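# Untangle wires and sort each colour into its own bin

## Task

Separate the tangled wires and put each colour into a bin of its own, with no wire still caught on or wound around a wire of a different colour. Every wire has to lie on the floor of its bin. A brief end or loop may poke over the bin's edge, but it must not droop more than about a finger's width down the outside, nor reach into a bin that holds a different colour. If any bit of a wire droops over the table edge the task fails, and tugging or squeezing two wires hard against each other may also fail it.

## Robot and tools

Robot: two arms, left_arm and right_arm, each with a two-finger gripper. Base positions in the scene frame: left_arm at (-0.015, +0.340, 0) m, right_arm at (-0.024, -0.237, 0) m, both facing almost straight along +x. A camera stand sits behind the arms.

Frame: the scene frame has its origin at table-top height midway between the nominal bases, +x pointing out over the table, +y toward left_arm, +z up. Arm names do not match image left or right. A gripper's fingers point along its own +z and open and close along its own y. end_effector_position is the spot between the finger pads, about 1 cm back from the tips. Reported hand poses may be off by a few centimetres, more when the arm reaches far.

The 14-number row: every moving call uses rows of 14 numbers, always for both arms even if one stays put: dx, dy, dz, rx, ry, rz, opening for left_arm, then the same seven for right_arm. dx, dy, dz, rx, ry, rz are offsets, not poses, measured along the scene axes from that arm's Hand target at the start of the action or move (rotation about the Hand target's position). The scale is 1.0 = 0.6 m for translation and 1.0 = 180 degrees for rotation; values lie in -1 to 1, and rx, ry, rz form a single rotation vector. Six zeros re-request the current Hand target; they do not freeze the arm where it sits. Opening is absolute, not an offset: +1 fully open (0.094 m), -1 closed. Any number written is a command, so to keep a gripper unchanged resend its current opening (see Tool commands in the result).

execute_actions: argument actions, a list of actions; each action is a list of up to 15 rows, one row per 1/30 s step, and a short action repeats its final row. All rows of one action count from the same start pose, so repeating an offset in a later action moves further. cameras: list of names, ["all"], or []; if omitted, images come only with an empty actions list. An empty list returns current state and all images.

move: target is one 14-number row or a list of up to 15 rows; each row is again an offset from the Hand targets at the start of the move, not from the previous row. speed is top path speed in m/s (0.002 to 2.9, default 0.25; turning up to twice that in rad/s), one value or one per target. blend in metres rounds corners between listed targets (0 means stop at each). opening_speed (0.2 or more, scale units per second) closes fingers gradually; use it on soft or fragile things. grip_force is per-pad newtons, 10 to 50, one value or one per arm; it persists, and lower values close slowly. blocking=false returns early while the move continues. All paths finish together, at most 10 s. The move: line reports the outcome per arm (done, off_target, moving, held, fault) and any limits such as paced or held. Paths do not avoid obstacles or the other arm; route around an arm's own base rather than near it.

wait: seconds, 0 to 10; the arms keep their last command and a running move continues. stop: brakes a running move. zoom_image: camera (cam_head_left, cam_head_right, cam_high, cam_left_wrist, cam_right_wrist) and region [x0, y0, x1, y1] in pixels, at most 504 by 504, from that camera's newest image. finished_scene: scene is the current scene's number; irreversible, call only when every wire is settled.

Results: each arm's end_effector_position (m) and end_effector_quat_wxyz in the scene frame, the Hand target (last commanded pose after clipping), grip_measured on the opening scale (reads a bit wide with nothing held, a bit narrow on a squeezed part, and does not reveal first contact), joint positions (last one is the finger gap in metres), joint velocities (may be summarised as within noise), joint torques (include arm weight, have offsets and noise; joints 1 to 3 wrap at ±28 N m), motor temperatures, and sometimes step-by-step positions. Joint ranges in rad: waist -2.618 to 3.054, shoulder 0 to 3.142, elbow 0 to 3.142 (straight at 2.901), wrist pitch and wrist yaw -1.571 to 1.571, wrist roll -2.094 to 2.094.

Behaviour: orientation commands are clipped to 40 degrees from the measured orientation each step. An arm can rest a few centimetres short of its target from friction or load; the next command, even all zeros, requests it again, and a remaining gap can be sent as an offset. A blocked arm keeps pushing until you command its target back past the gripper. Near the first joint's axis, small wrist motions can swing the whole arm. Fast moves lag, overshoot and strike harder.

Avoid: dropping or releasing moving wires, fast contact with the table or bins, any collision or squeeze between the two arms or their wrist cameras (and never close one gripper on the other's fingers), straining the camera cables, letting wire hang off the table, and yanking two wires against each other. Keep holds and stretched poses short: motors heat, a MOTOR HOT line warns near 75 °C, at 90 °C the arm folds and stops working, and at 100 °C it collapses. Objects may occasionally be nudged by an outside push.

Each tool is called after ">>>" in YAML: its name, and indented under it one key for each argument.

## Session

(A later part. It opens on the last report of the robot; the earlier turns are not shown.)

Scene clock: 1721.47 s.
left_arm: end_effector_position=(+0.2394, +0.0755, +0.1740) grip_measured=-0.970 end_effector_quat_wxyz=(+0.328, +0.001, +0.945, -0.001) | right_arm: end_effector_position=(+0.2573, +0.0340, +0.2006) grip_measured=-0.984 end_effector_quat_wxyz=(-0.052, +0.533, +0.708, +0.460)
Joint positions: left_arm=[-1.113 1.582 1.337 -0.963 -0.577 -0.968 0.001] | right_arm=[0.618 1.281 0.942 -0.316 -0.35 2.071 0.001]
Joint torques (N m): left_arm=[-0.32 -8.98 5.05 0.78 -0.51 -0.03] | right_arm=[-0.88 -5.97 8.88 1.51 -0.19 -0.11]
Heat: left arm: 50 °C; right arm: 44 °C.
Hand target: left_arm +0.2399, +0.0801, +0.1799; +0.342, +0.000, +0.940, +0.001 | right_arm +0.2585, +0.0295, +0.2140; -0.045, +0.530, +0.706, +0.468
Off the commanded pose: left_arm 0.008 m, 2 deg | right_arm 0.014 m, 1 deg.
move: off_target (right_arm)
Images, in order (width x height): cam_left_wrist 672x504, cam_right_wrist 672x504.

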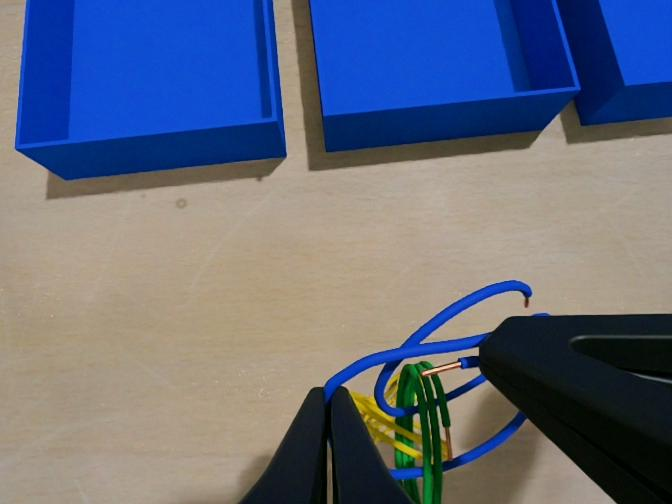

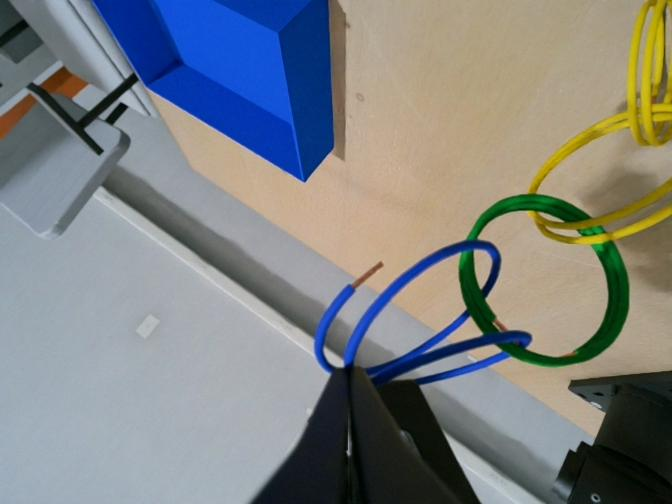

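>>> move:
  target:
    - [0,0,0,0,0,0,-0.6,0,0,0,0,0,0,-1]
    - [-0.06,0.03,0.08,0,0,0,-0.6,0,0,0,0,0,0,-1]
  cameras: ["all"]
  speed: 0.06
  opening_speed: 0.3

>>> zoom_image:
  camera: "cam_left_wrist"
  region: [320, 250, 600, 500]

>>> zoom_image:
  camera: "cam_right_wrist"
  region: [280, 170, 600, 440]

Scene clock: 1742.20 s.
left_arm: end_effector_position=(+0.2031, +0.0943, +0.2155) grip_measured=-0.603 end_effector_quat_wxyz=(+0.328, +0.008, +0.945, +0.003) | right_arm: end_effector_position=(+0.2567, +0.0316, +0.1980) grip_measured=-0.984 end_effector_quat_wxyz=(-0.053, +0.537, +0.709, +0.454)
Joint positions: left_arm=[-1.199 1.489 1.419 -1.198 -0.605 -1.053 0.019] | right_arm=[0.613 1.281 0.942 -0.33 -0.35 2.069 0.001]
Joint torques (N m): left_arm=[-0.51 -7.25 7.45 0.48 -0.52 -0.11] | right_arm=[-0.57 -6.01 8.88 1.64 -0.19 -0.1]
Heat: left arm: 50 °C; right arm: 45 °C.
Hand target: left_arm +0.2040, +0.0981, +0.2278; +0.342, +0.000, +0.940, +0.001 | right_arm +0.2585, +0.0294, +0.2140; -0.045, +0.530, +0.706, +0.468
Off the commanded pose: left_arm 0.013 m, 2 deg | right_arm 0.016 m, 2 deg.
move: off_target (left_arm, right_arm)

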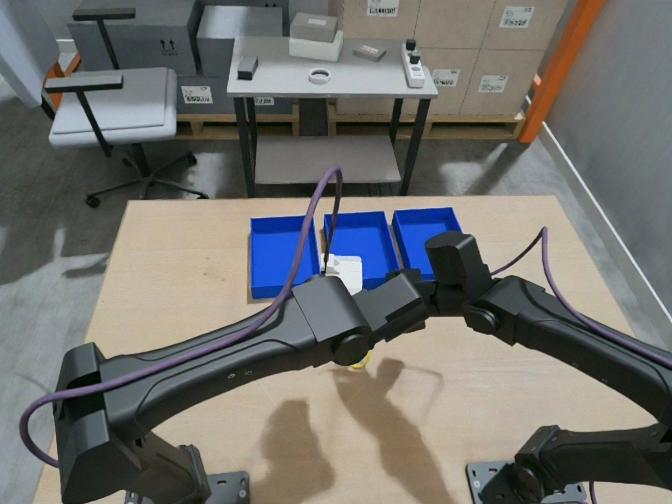

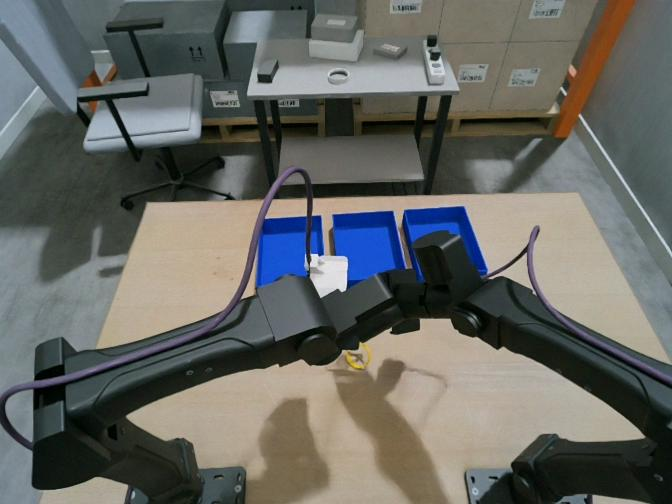

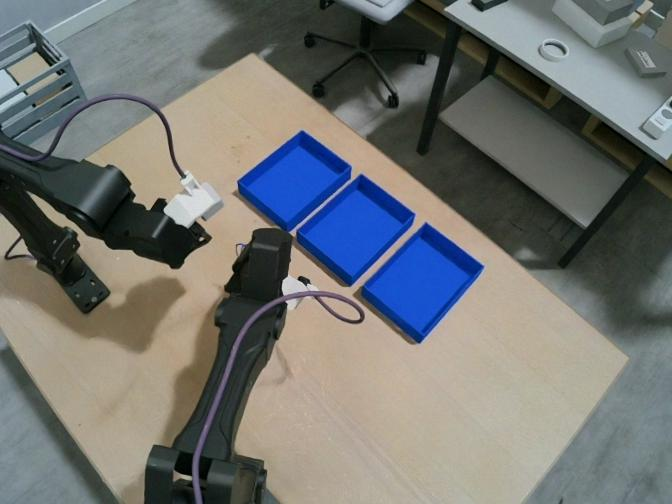

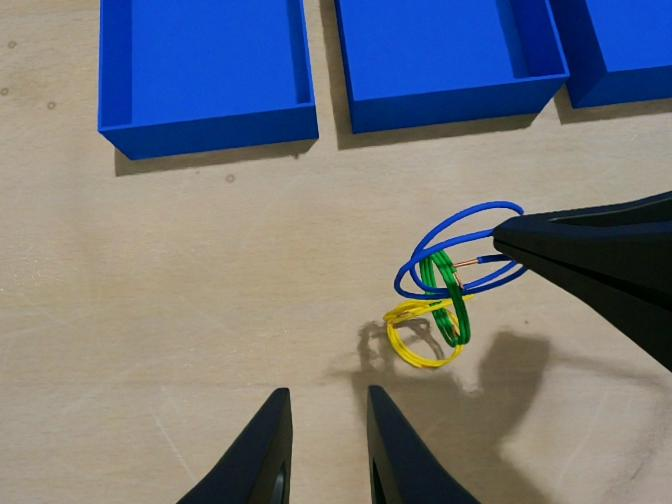

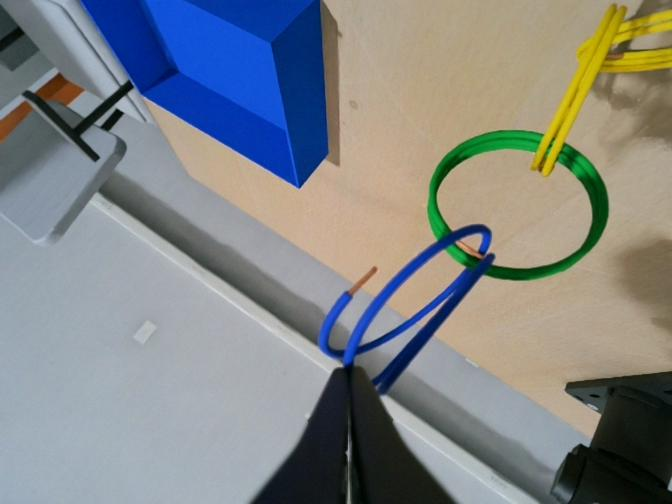

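Scaled by 1.800 from the camera's 672x504 image, which has a finer 960x720 frame.

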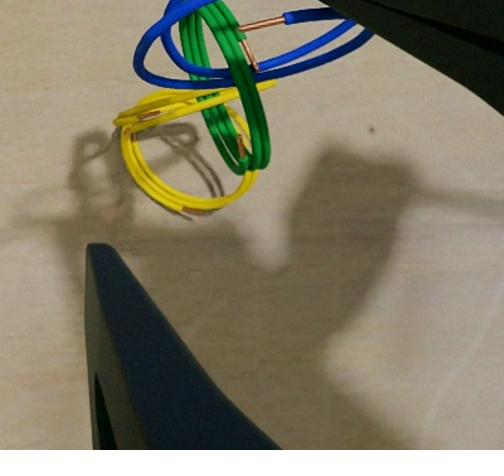

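Scaled by 1.575 from the camera's 672x504 image, which has a finer 960x720 frame.

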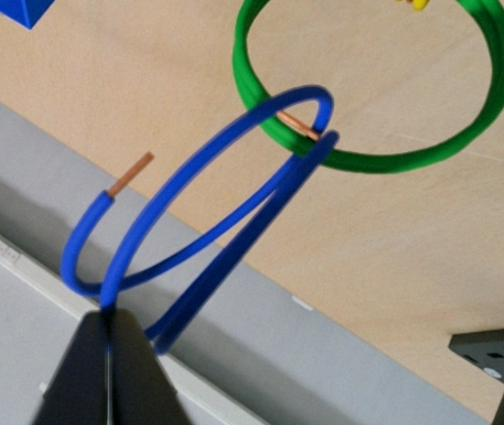

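>>> move:
  target:
    - [-0.05,0.1,0.05,0,0,0,-0.6,0,-0.02,-0.08,0,0,0,-1]
    - [-0.05,0.1,0.05,0,0,0,-0.6,0.0,-0.16,-0.23,0,0,0,-1]
  cameras: ["cam_left_wrist","cam_right_wrist","cam_high"]
  speed: 0.06

>>> zoom_image:
  camera: "cam_right_wrist"
  region: [280, 170, 600, 440]

Scene clock: 1783.33 s.
left_arm: end_effector_position=(+0.1751, +0.1498, +0.2587) grip_measured=-0.603 end_effector_quat_wxyz=(+0.335, +0.001, +0.942, -0.014) | right_arm: end_effector_position=(+0.2625, -0.0659, +0.0816) grip_measured=-0.984 end_effector_quat_wxyz=(-0.038, +0.531, +0.704, +0.469)
Joint positions: left_arm=[-1.22 1.279 1.419 -1.385 -0.613 -1.079 0.019] | right_arm=[0.222 1.312 0.468 0.081 -0.635 1.782 0.001]
Joint torques (N m): left_arm=[-0.76 -4.51 4.29 0.51 -0.53 -0.12] | right_arm=[-0.49 -2.45 4.62 1.72 -0.5 -0.12]
Heat: left arm: 49 °C; right arm: 45 °C.
Hand target: left_arm +0.1740, +0.1581, +0.2579; +0.342, +0.000, +0.940, +0.001 | right_arm +0.2585, -0.0665, +0.0759; -0.045, +0.530, +0.706, +0.468
Off the commanded pose: left_arm 0.008 m, 2 deg | right_arm 0.007 m, 1 deg.
move: done
Images, in order (width x height): cam_high 672x504, cam_left_wrist 672x504, cam_right_wrist 672x504.

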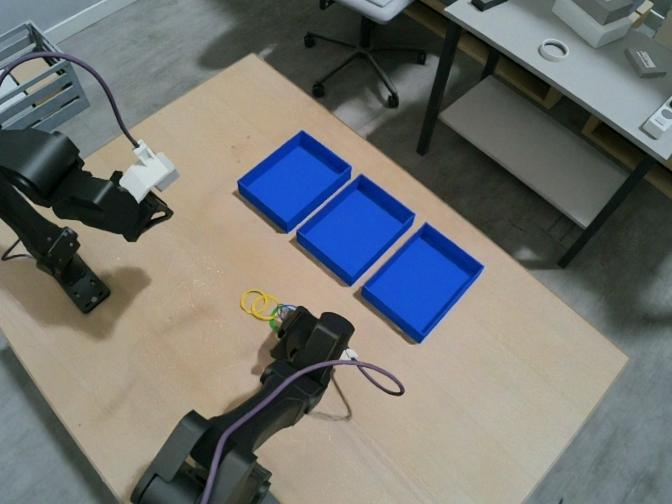

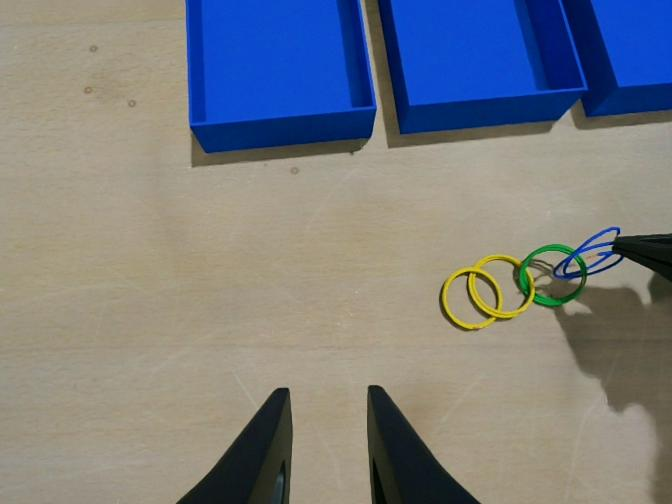

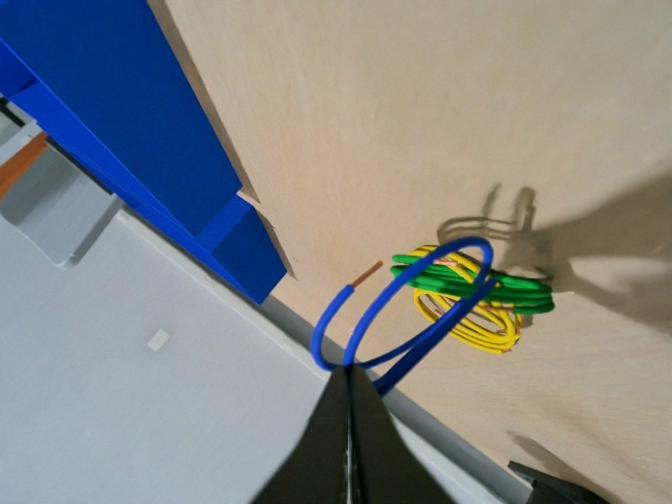

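Scaled by 1.575 from the camera's 672x504 image, which has a finer 960x720 frame.

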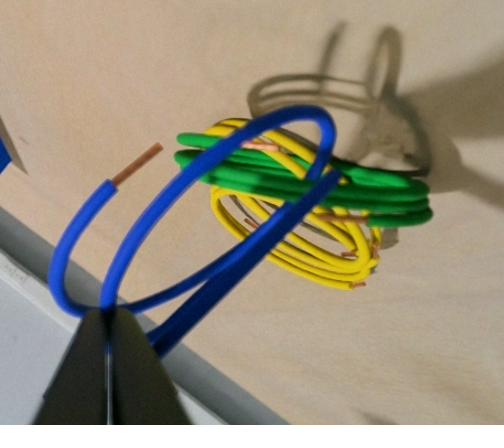

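>>> move:
  target: [0,0,0,0,0,0,-0.6,0,-0.1,-0.055,0,0,0,-1]
  cameras: ["cam_left_wrist","cam_right_wrist","cam_head_left"]
  speed: 0.06

>>> zoom_image:
  camera: "cam_left_wrist"
  region: [440, 190, 672, 360]

Scene clock: 1830.90 s.
left_arm: end_effector_position=(+0.1751, +0.1498, +0.2587) grip_measured=-0.603 end_effector_quat_wxyz=(+0.335, +0.001, +0.942, -0.014) | right_arm: end_effector_position=(+0.2658, -0.1266, +0.0496) grip_measured=-0.984 end_effector_quat_wxyz=(-0.030, +0.525, +0.707, +0.473)
Joint positions: left_arm=[-1.22 1.279 1.419 -1.385 -0.613 -1.079 0.019] | right_arm=[-0.068 1.437 0.434 0.058 -0.824 1.479 0.001]
Joint torques (N m): left_arm=[-0.77 -4.57 4.38 0.48 -0.55 -0.14] | right_arm=[-0.53 -2.61 4.18 1.11 -0.58 -0.13]
Motor temperatures (°C): left_arm=[33 43 47 34 33 33 37] | right_arm=[31 35 44 44 34 32 35]
Heat: left arm: 47 °C; right arm: 44 °C.
Hand target: left_arm +0.1740, +0.1581, +0.2579; +0.342, +0.000, +0.940, +0.001 | right_arm +0.2586, -0.1265, +0.0431; -0.044, +0.529, +0.706, +0.468
Off the commanded pose: left_arm 0.008 m, 2 deg | right_arm 0.010 m, 2 deg.
move: done
Images, in order (width x height): cam_head_left 672x504, cam_left_wrist 672x504, cam_right_wrist 672x504.

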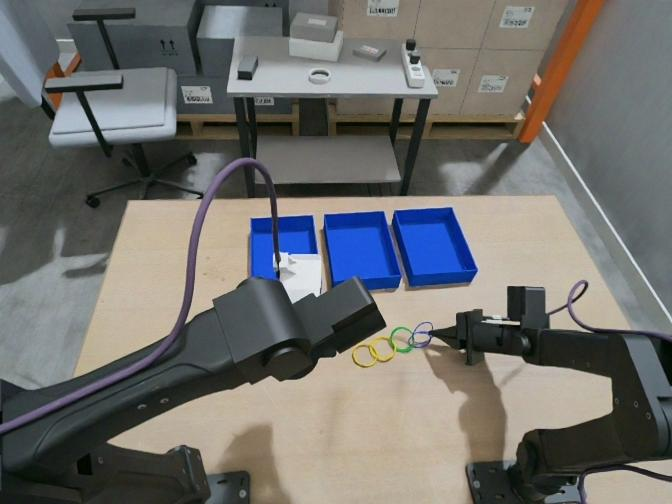

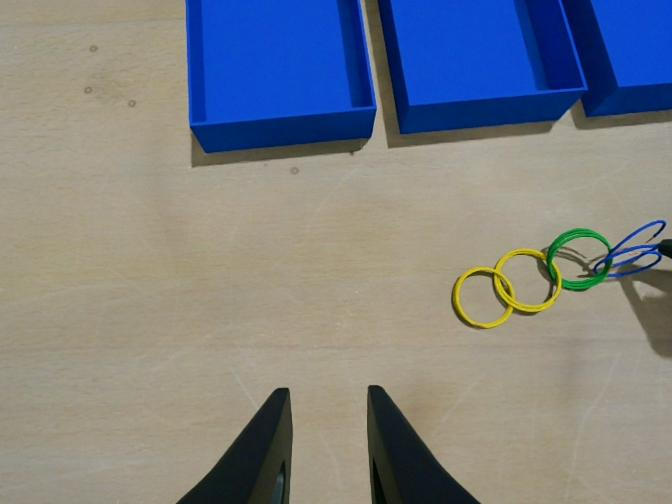

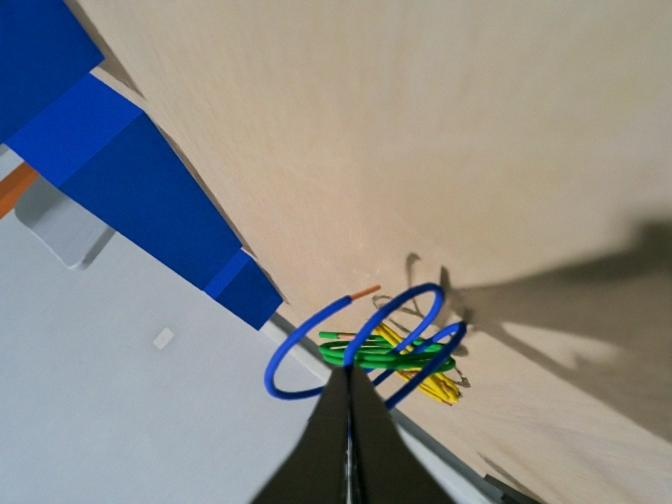

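Scaled by 2.172 from the camera's 672x504 image, which has a finer 960x720 frame.

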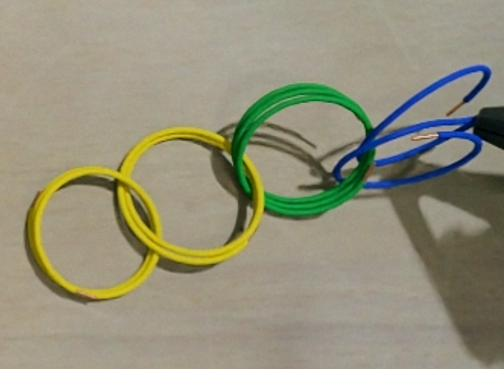

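>>> move:
  target: [0.14,-0.37,-0.24,-0.116,0.201,0.319,-0.6,0,0,0,0,0,0,-1]
  cameras: ["cam_left_wrist","cam_right_wrist","cam_head_left"]
  speed: 0.15

>>> zoom_image:
  camera: "cam_left_wrist"
  region: [200, 150, 540, 420]

Scene clock: 1862.57 s.
left_arm: end_effector_position=(+0.2562, -0.0685, +0.1199) grip_measured=-0.603 end_effector_quat_wxyz=(+0.002, -0.490, +0.870, -0.059) | right_arm: end_effector_position=(+0.2657, -0.1266, +0.0495) grip_measured=-0.984 end_effector_quat_wxyz=(-0.030, +0.525, +0.707, +0.473)
Joint positions: left_arm=[-1.019 2.443 2.528 -1.538 0.004 -2.011 0.019] | right_arm=[-0.068 1.437 0.434 0.058 -0.824 1.479 0.001]
Joint torques (N m): left_arm=[0.42 -11.78 6.63 0.13 -0.05 -0.1] | right_arm=[-0.53 -2.61 4.19 1.11 -0.58 -0.11]
Heat: left arm: 48 °C; right arm: 44 °C.
Hand target: left_arm +0.2579, -0.0640, +0.1138; +0.000, -0.499, +0.866, +0.001 | right_arm +0.2586, -0.1265, +0.0431; -0.044, +0.530, +0.706, +0.468
Off the commanded pose: left_arm 0.008 m, 7 deg | right_arm 0.010 m, 2 deg.
joint sent to its limit (left arm) — joint 4 (wrist pitch), lower limit. The joint targets are off in orientation, not in position.
move: off_target (left_arm)
Images, in order (width x height): cam_head_left 672x504, cam_left_wrist 672x504, cam_right_wrist 672x504.

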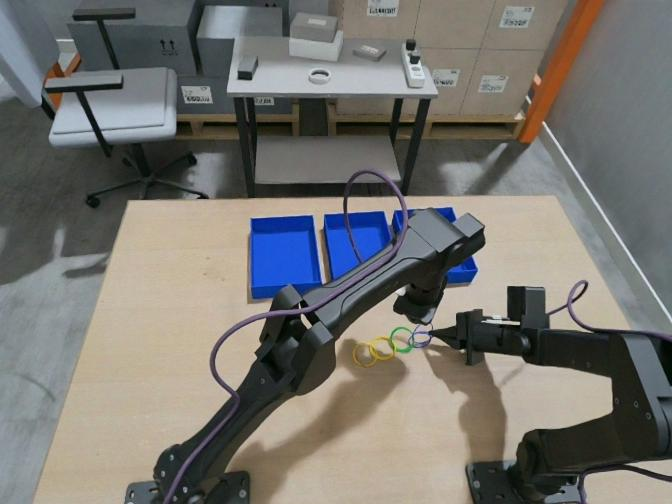

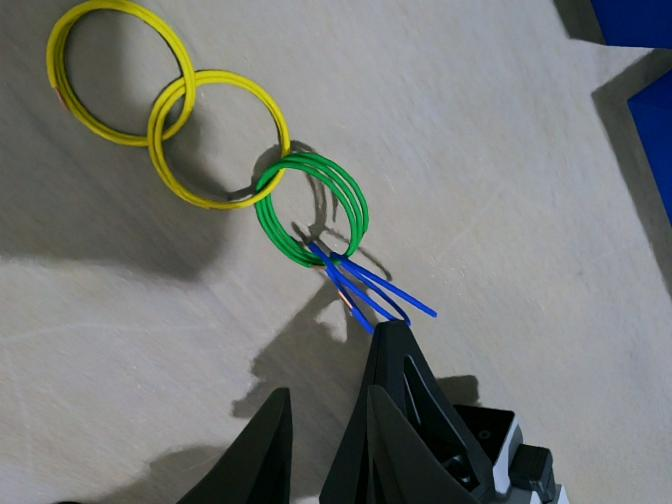

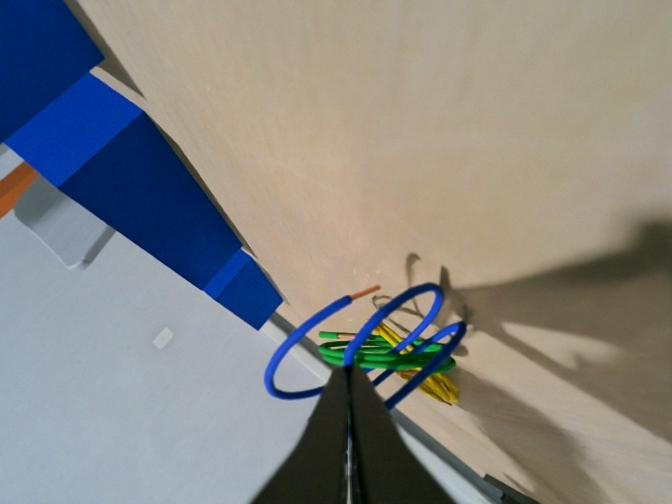

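Scaled by 1.482 from the camera's 672x504 image, which has a finer 960x720 frame.

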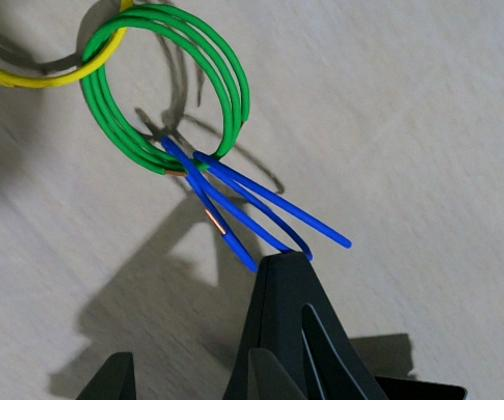

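>>> move:
  target: [0.036,-0.03,-0.09,0,0,0,-0.6,0,0,0,0,0,0,-1]
  cameras: ["cam_left_wrist","cam_right_wrist","cam_head_left"]
  speed: 0.1

>>> zoom_image:
  camera: "cam_left_wrist"
  region: [200, 150, 540, 420]

Scene clock: 1899.10 s.
left_arm: end_effector_position=(+0.2780, -0.0871, +0.0662) grip_measured=-0.603 end_effector_quat_wxyz=(+0.001, -0.497, +0.866, -0.047) | right_arm: end_effector_position=(+0.2657, -0.1266, +0.0495) grip_measured=-0.984 end_effector_quat_wxyz=(-0.030, +0.525, +0.707, +0.473)
Joint positions: left_arm=[-1.004 2.661 2.724 -1.54 0.005 -2.012 0.019] | right_arm=[-0.068 1.437 0.434 0.058 -0.824 1.479 0.001]
Joint torques (N m): left_arm=[0.38 -12.88 6.86 0.14 0 -0.02] | right_arm=[-0.53 -2.61 4.19 1.11 -0.58 -0.11]
Motor temperatures (°C): left_arm=[33 52 52 33 32 33 36] | right_arm=[31 35 44 42 35 32 36]
Heat: left arm: 52 °C; right arm: 44 °C.
Hand target: left_arm +0.2794, -0.0820, +0.0598; +0.000, -0.499, +0.866, +0.001 | right_arm +0.2586, -0.1265, +0.0431; -0.044, +0.530, +0.706, +0.468
Off the commanded pose: left_arm 0.008 m, 5 deg | right_arm 0.010 m, 2 deg.
joint sent to its limit (left arm) — joint 4 (wrist pitch), lower limit. The joint targets are off in orientation, not in position.
move: off_target (left_arm)
Images, in order (width x height): cam_head_left 672x504, cam_left_wrist 672x504, cam_right_wrist 672x504.

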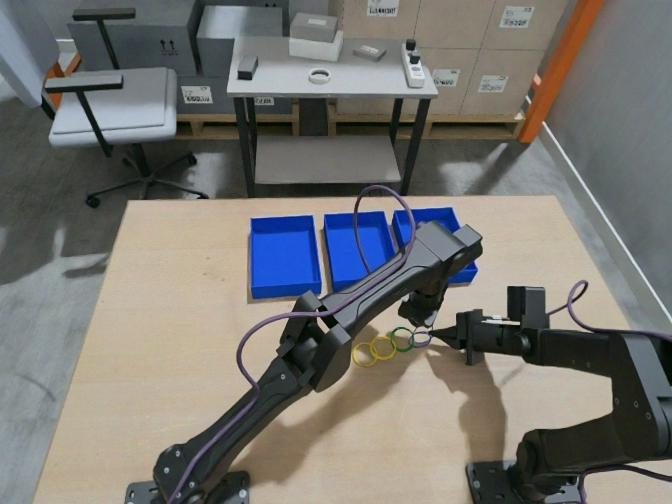

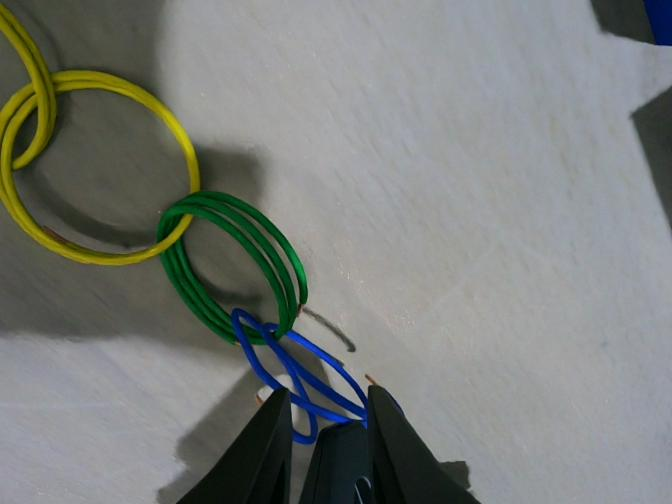

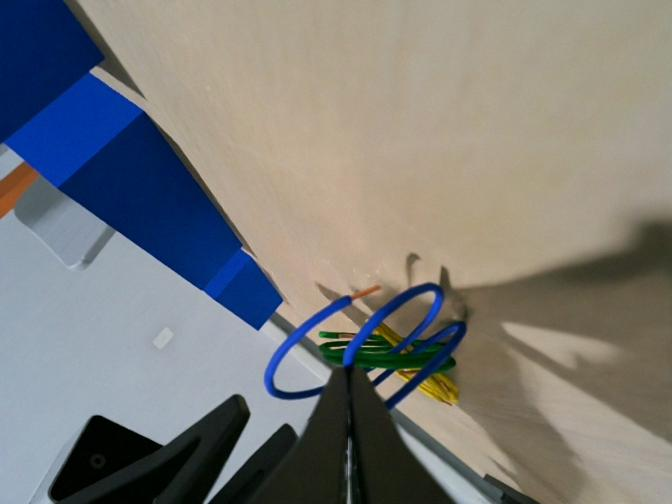

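Scaled by 1.482 from the camera's 672x504 image, which has a finer 960x720 frame.

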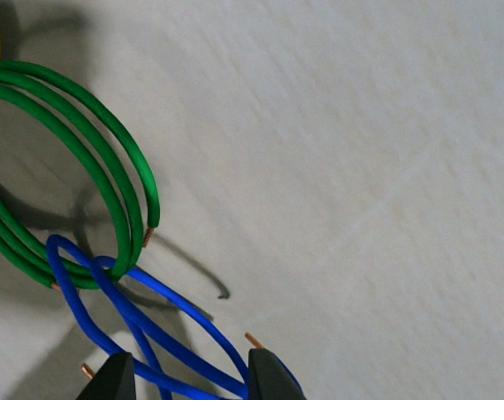

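>>> move:
  target: [-0.0155,0.011,-0.06,0,0,0,-0.6,0,0,0,0,0,0,-1]
  cameras: ["cam_left_wrist","cam_right_wrist"]
  speed: 0.08

>>> zoom_image:
  camera: "cam_left_wrist"
  region: [200, 200, 500, 480]

Scene clock: 1915.33 s.
left_arm: end_effector_position=(+0.2697, -0.0749, +0.0304) grip_measured=-0.603 end_effector_quat_wxyz=(-0.003, -0.498, +0.867, -0.001) | right_arm: end_effector_position=(+0.2656, -0.1266, +0.0495) grip_measured=-0.984 end_effector_quat_wxyz=(-0.030, +0.525, +0.707, +0.473)
Joint positions: left_arm=[-1.004 2.661 2.582 -1.49 0.005 -2.012 0.019] | right_arm=[-0.068 1.437 0.434 0.057 -0.824 1.479 0.001]
Joint torques (N m): left_arm=[-0.12 -14.22 4.48 0.34 -0.02 -0.07] | right_arm=[-0.53 -2.61 4.19 1.12 -0.58 -0.12]
Motor temperatures (°C): left_arm=[33 58 52 33 32 33 36] | right_arm=[31 35 43 41 35 32 36]
Heat: left arm: 58 °C; right arm: 43 °C.
Hand target: left_arm +0.2702, -0.0754, +0.0238; +0.000, -0.499, +0.866, +0.001 | right_arm +0.2586, -0.1265, +0.0431; -0.044, +0.530, +0.706, +0.468
Off the commanded pose: left_arm 0.007 m, 0 deg | right_arm 0.010 m, 2 deg.
move: done
Images, in order (width x height): cam_left_wrist 672x504, cam_right_wrist 672x504.

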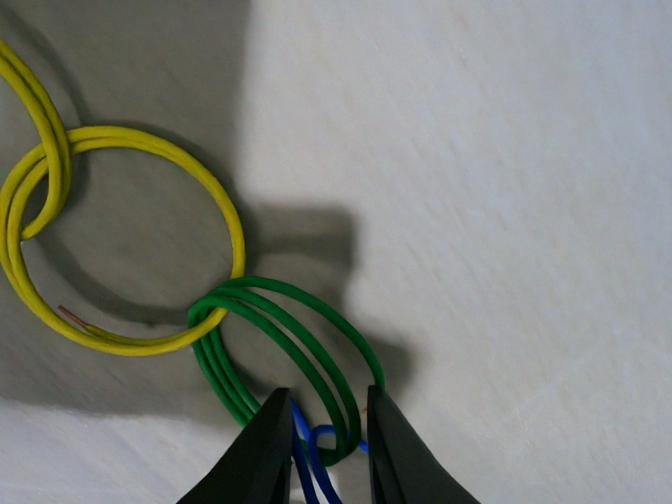

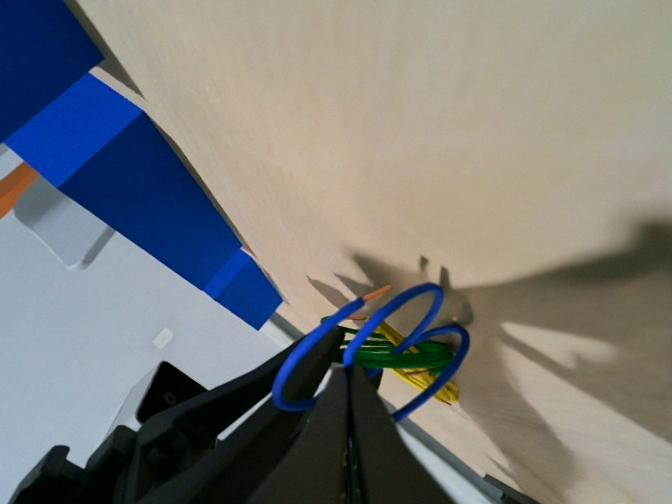

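Scaled by 1.680 from the camera's 672x504 image, which has a finer 960x720 frame.

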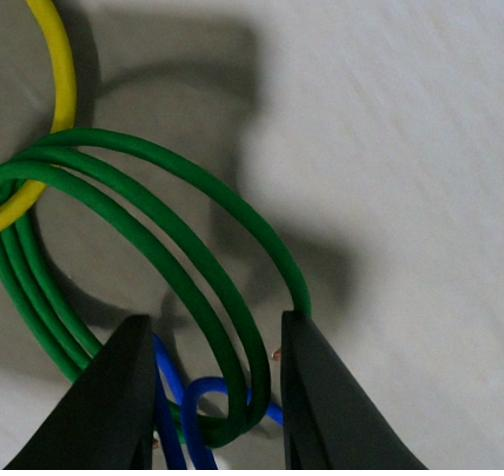

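>>> move:
  target:
    - [-0.002,0.0,-0.04,0,0,0,-0.4,0,0,0,0,0,0,-1]
    - [-0.002,0,-0.04,0,0,0,-1,0,0,0,0,0,0,-1]
  cameras: ["cam_left_wrist","cam_right_wrist"]
  speed: 0.06
  opening_speed: 0.4

>>> zoom_image:
  camera: "cam_left_wrist"
  region: [200, 200, 500, 480]

>>> zoom_image:
  camera: "cam_right_wrist"
  region: [220, 220, 500, 450]

Scene clock: 1934.17 s.
left_arm: end_effector_position=(+0.2717, -0.0765, +0.0073) grip_measured=-0.934 end_effector_quat_wxyz=(+0.000, -0.498, +0.867, -0.005) | right_arm: end_effector_position=(+0.2649, -0.1266, +0.0490) grip_measured=-0.984 end_effector_quat_wxyz=(-0.032, +0.526, +0.707, +0.472)
Joint positions: left_arm=[-1.004 2.642 2.452 -1.372 0.001 -2.012 0.003] | right_arm=[-0.068 1.437 0.434 0.053 -0.824 1.478 0.001]
Joint torques (N m): left_arm=[-0.28 -14.56 3.56 0.35 0 -0.1] | right_arm=[-0.53 -2.61 4.18 1.16 -0.58 -0.11]
Motor temperatures (°C): left_arm=[33 62 48 33 32 33 36] | right_arm=[31 35 43 41 35 32 36]
Heat: left arm: 62 °C; right arm: 43 °C.
Hand target: left_arm +0.2690, -0.0753, -0.0002; +0.000, -0.499, +0.866, +0.001 | right_arm +0.2585, -0.1265, +0.0430; -0.045, +0.530, +0.706, +0.468
Off the commanded pose: left_arm 0.008 m, 1 deg | right_arm 0.009 m, 2 deg.
move: done
Images, in order (width x height): cam_left_wrist 672x504, cam_right_wrist 672x504.

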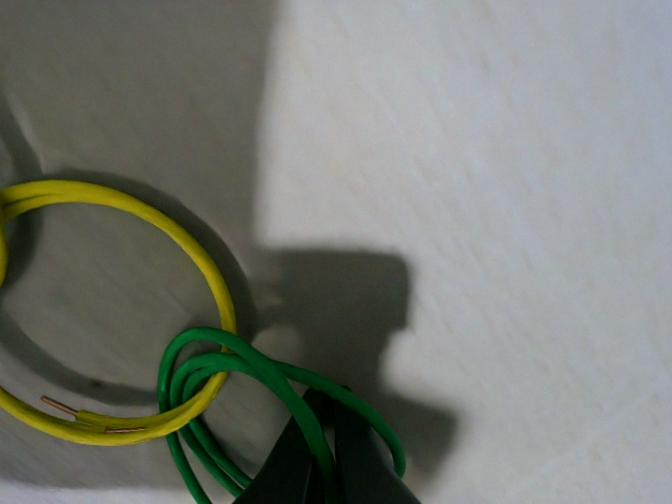

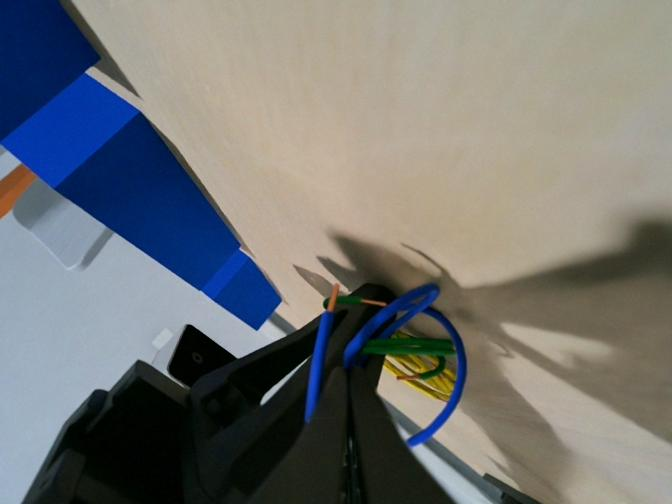

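Scaled by 1.680 from the camera's 672x504 image, which has a finer 960x720 frame.

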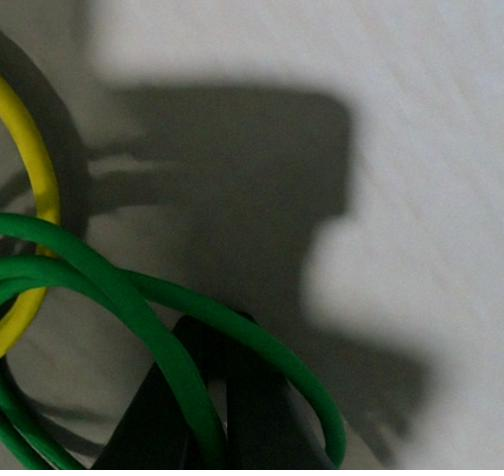

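Scaled by 1.800 from the camera's 672x504 image, which has a finer 960x720 frame.

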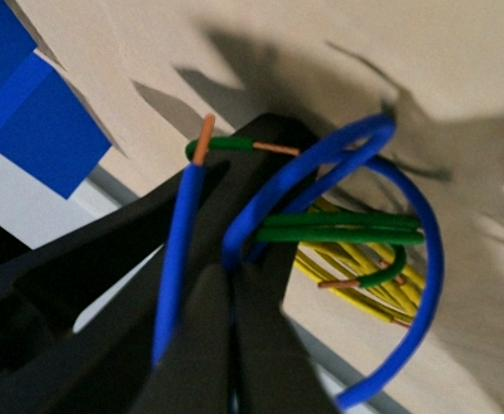

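>>> move:
  target: [0,0,0,0,0,0,-1,0,-0.07,0.01,0,0,0,-1]
  cameras: ["cam_left_wrist","cam_right_wrist"]
  speed: 0.025

>>> zoom_image:
  camera: "cam_right_wrist"
  region: [220, 200, 500, 430]

Scene clock: 1945.60 s.
left_arm: end_effector_position=(+0.2687, -0.0981, +0.0081) grip_measured=-0.936 end_effector_quat_wxyz=(-0.020, -0.491, +0.870, -0.039) | right_arm: end_effector_position=(+0.2493, -0.1569, +0.0492) grip_measured=-0.985 end_effector_quat_wxyz=(-0.061, +0.521, +0.706, +0.476)
Joint positions: left_arm=[-1.016 2.642 2.452 -1.307 0.046 -2.012 0.003] | right_arm=[-0.25 1.473 0.496 -0.23 -0.957 1.2 0.001]
Joint torques (N m): left_arm=[0.83 -14.74 4.19 -0.19 -0.35 -0.08] | right_arm=[-1.85 -2.7 7.15 0.74 -0.22 -0.11]
Motor temperatures (°C): left_arm=[33 58 47 33 32 33 36] | right_arm=[31 35 43 41 35 32 36]
Heat: left arm: 58 °C; right arm: 43 °C.
Hand target: left_arm +0.2691, -0.0752, -0.0002; +0.000, -0.500, +0.866, +0.001 | right_arm +0.2585, -0.1685, +0.0489; -0.045, +0.530, +0.706, +0.468
Off the commanded pose: left_arm 0.024 m, 5 deg | right_arm 0.015 m, 2 deg.
move: off_target (left_arm, right_arm)
Images, in order (width x height): cam_left_wrist 672x504, cam_right_wrist 672x504.

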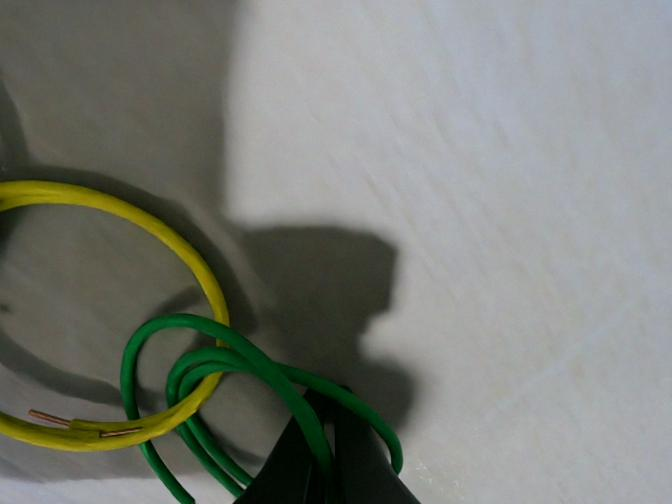

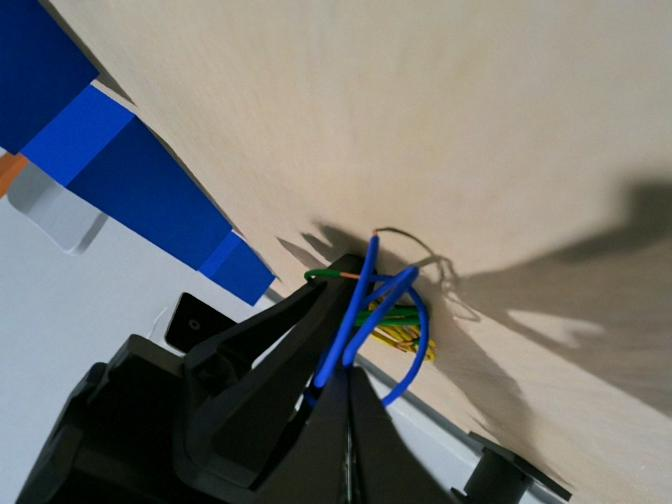

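Scaled by 1.800 from the camera's 672x504 image, which has a finer 960x720 frame.

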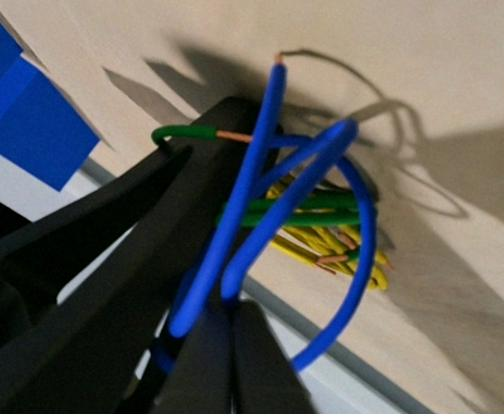

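>>> move:
  target: [0,-0.02,0.0,0,0,0,-1,0,0.05,0,0,0,0,-1]
  cameras: ["all"]
  speed: 0.04

>>> zoom_image:
  camera: "cam_high"
  region: [200, 200, 400, 380]

>>> zoom_image:
  camera: "cam_head_left"
  region: [340, 270, 480, 380]

>>> zoom_image:
  camera: "cam_right_wrist"
  region: [220, 200, 500, 430]

Scene clock: 1968.83 s.
left_arm: end_effector_position=(+0.2726, -0.0914, +0.0093) grip_measured=-0.936 end_effector_quat_wxyz=(-0.002, -0.496, +0.868, -0.018) | right_arm: end_effector_position=(+0.2613, -0.1416, +0.0474) grip_measured=-0.985 end_effector_quat_wxyz=(-0.049, +0.535, +0.703, +0.465)
Joint positions: left_arm=[-1.016 2.704 2.58 -1.411 0.007 -2.021 0.003] | right_arm=[-0.144 1.457 0.474 -0.077 -0.87 1.387 0.001]
Joint torques (N m): left_arm=[-0.57 -12.6 7.15 -0.08 -0.04 -0.11] | right_arm=[0.85 -5.38 3.7 1.28 -0.46 0.03]
Motor temperatures (°C): left_arm=[33 56 47 33 32 33 37] | right_arm=[31 34 44 40 35 32 36]
Heat: left arm: 56 °C; right arm: 44 °C.
Hand target: left_arm +0.2690, -0.0873, -0.0002; +0.000, -0.500, +0.866, +0.001 | right_arm +0.2585, -0.1385, +0.0490; -0.045, +0.530, +0.706, +0.468
Off the commanded pose: left_arm 0.011 m, 2 deg | right_arm 0.004 m, 1 deg.
move: off_target (left_arm)

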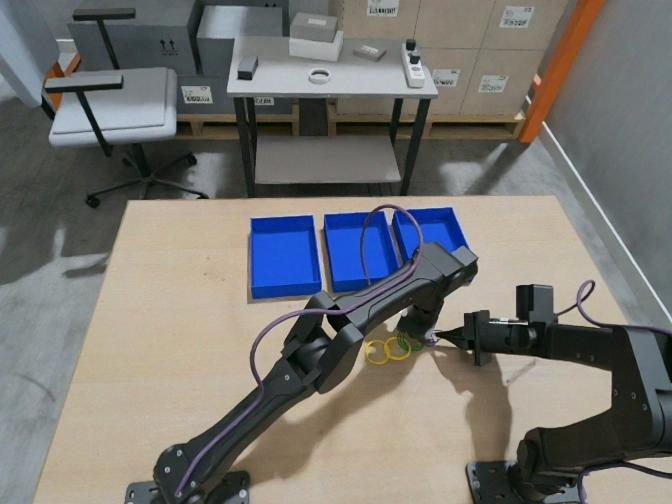

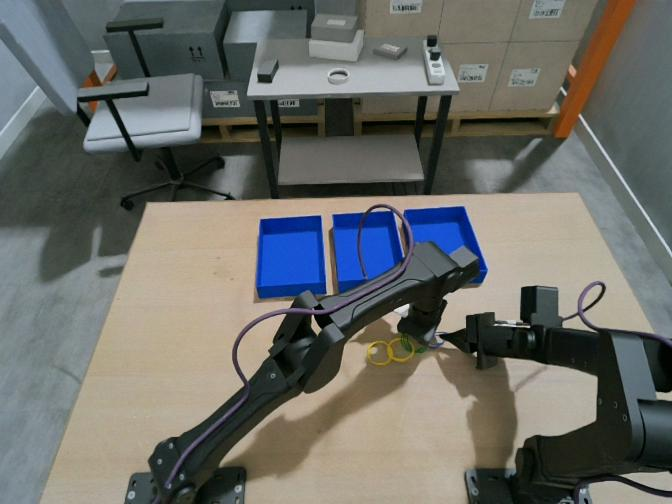

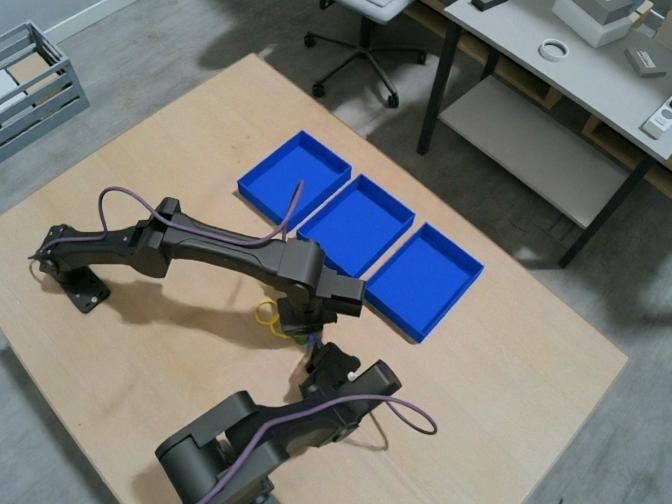

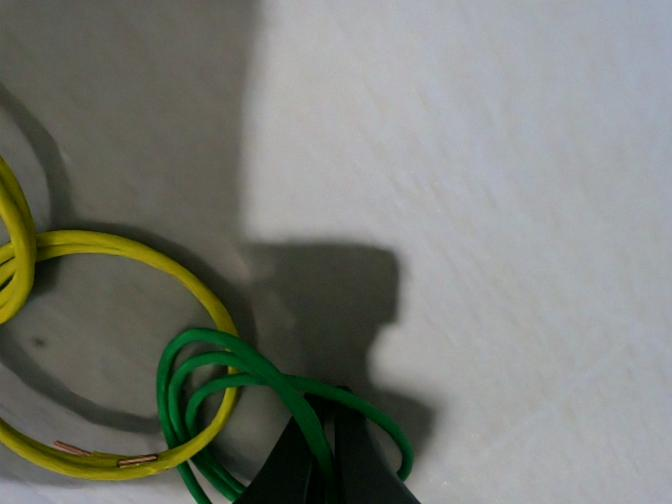

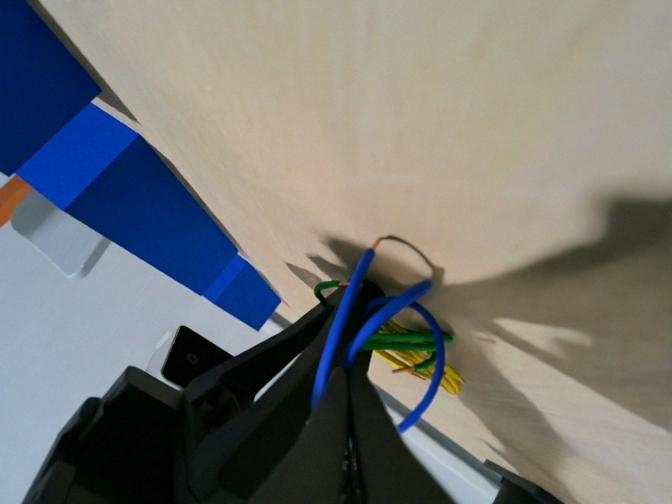

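Scaled by 2.520 from the camera's 672x504 image, which has a finer 960x720 frame.

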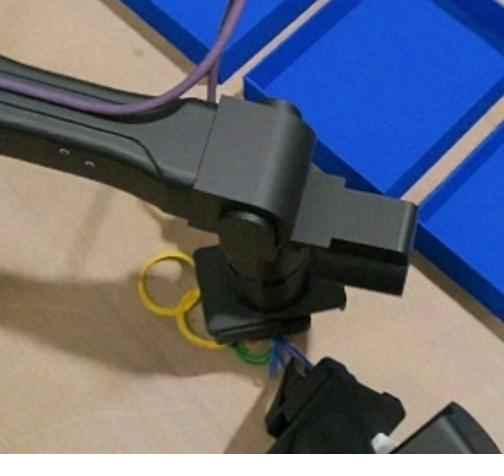

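Scaled by 3.600 from the camera's 672x504 image, which has a finer 960x720 frame.

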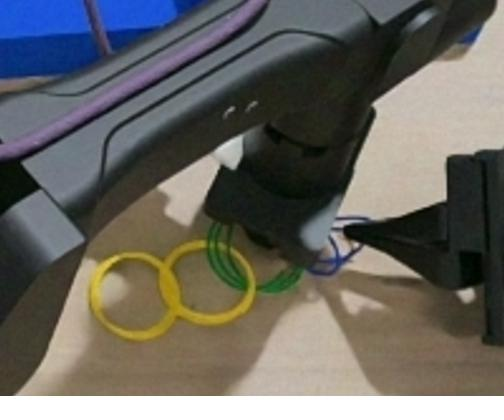

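Scaled by 1.800 from the camera's 672x504 image, which has a finer 960x720 frame.

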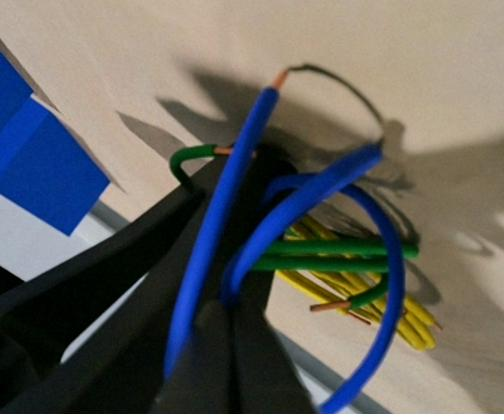

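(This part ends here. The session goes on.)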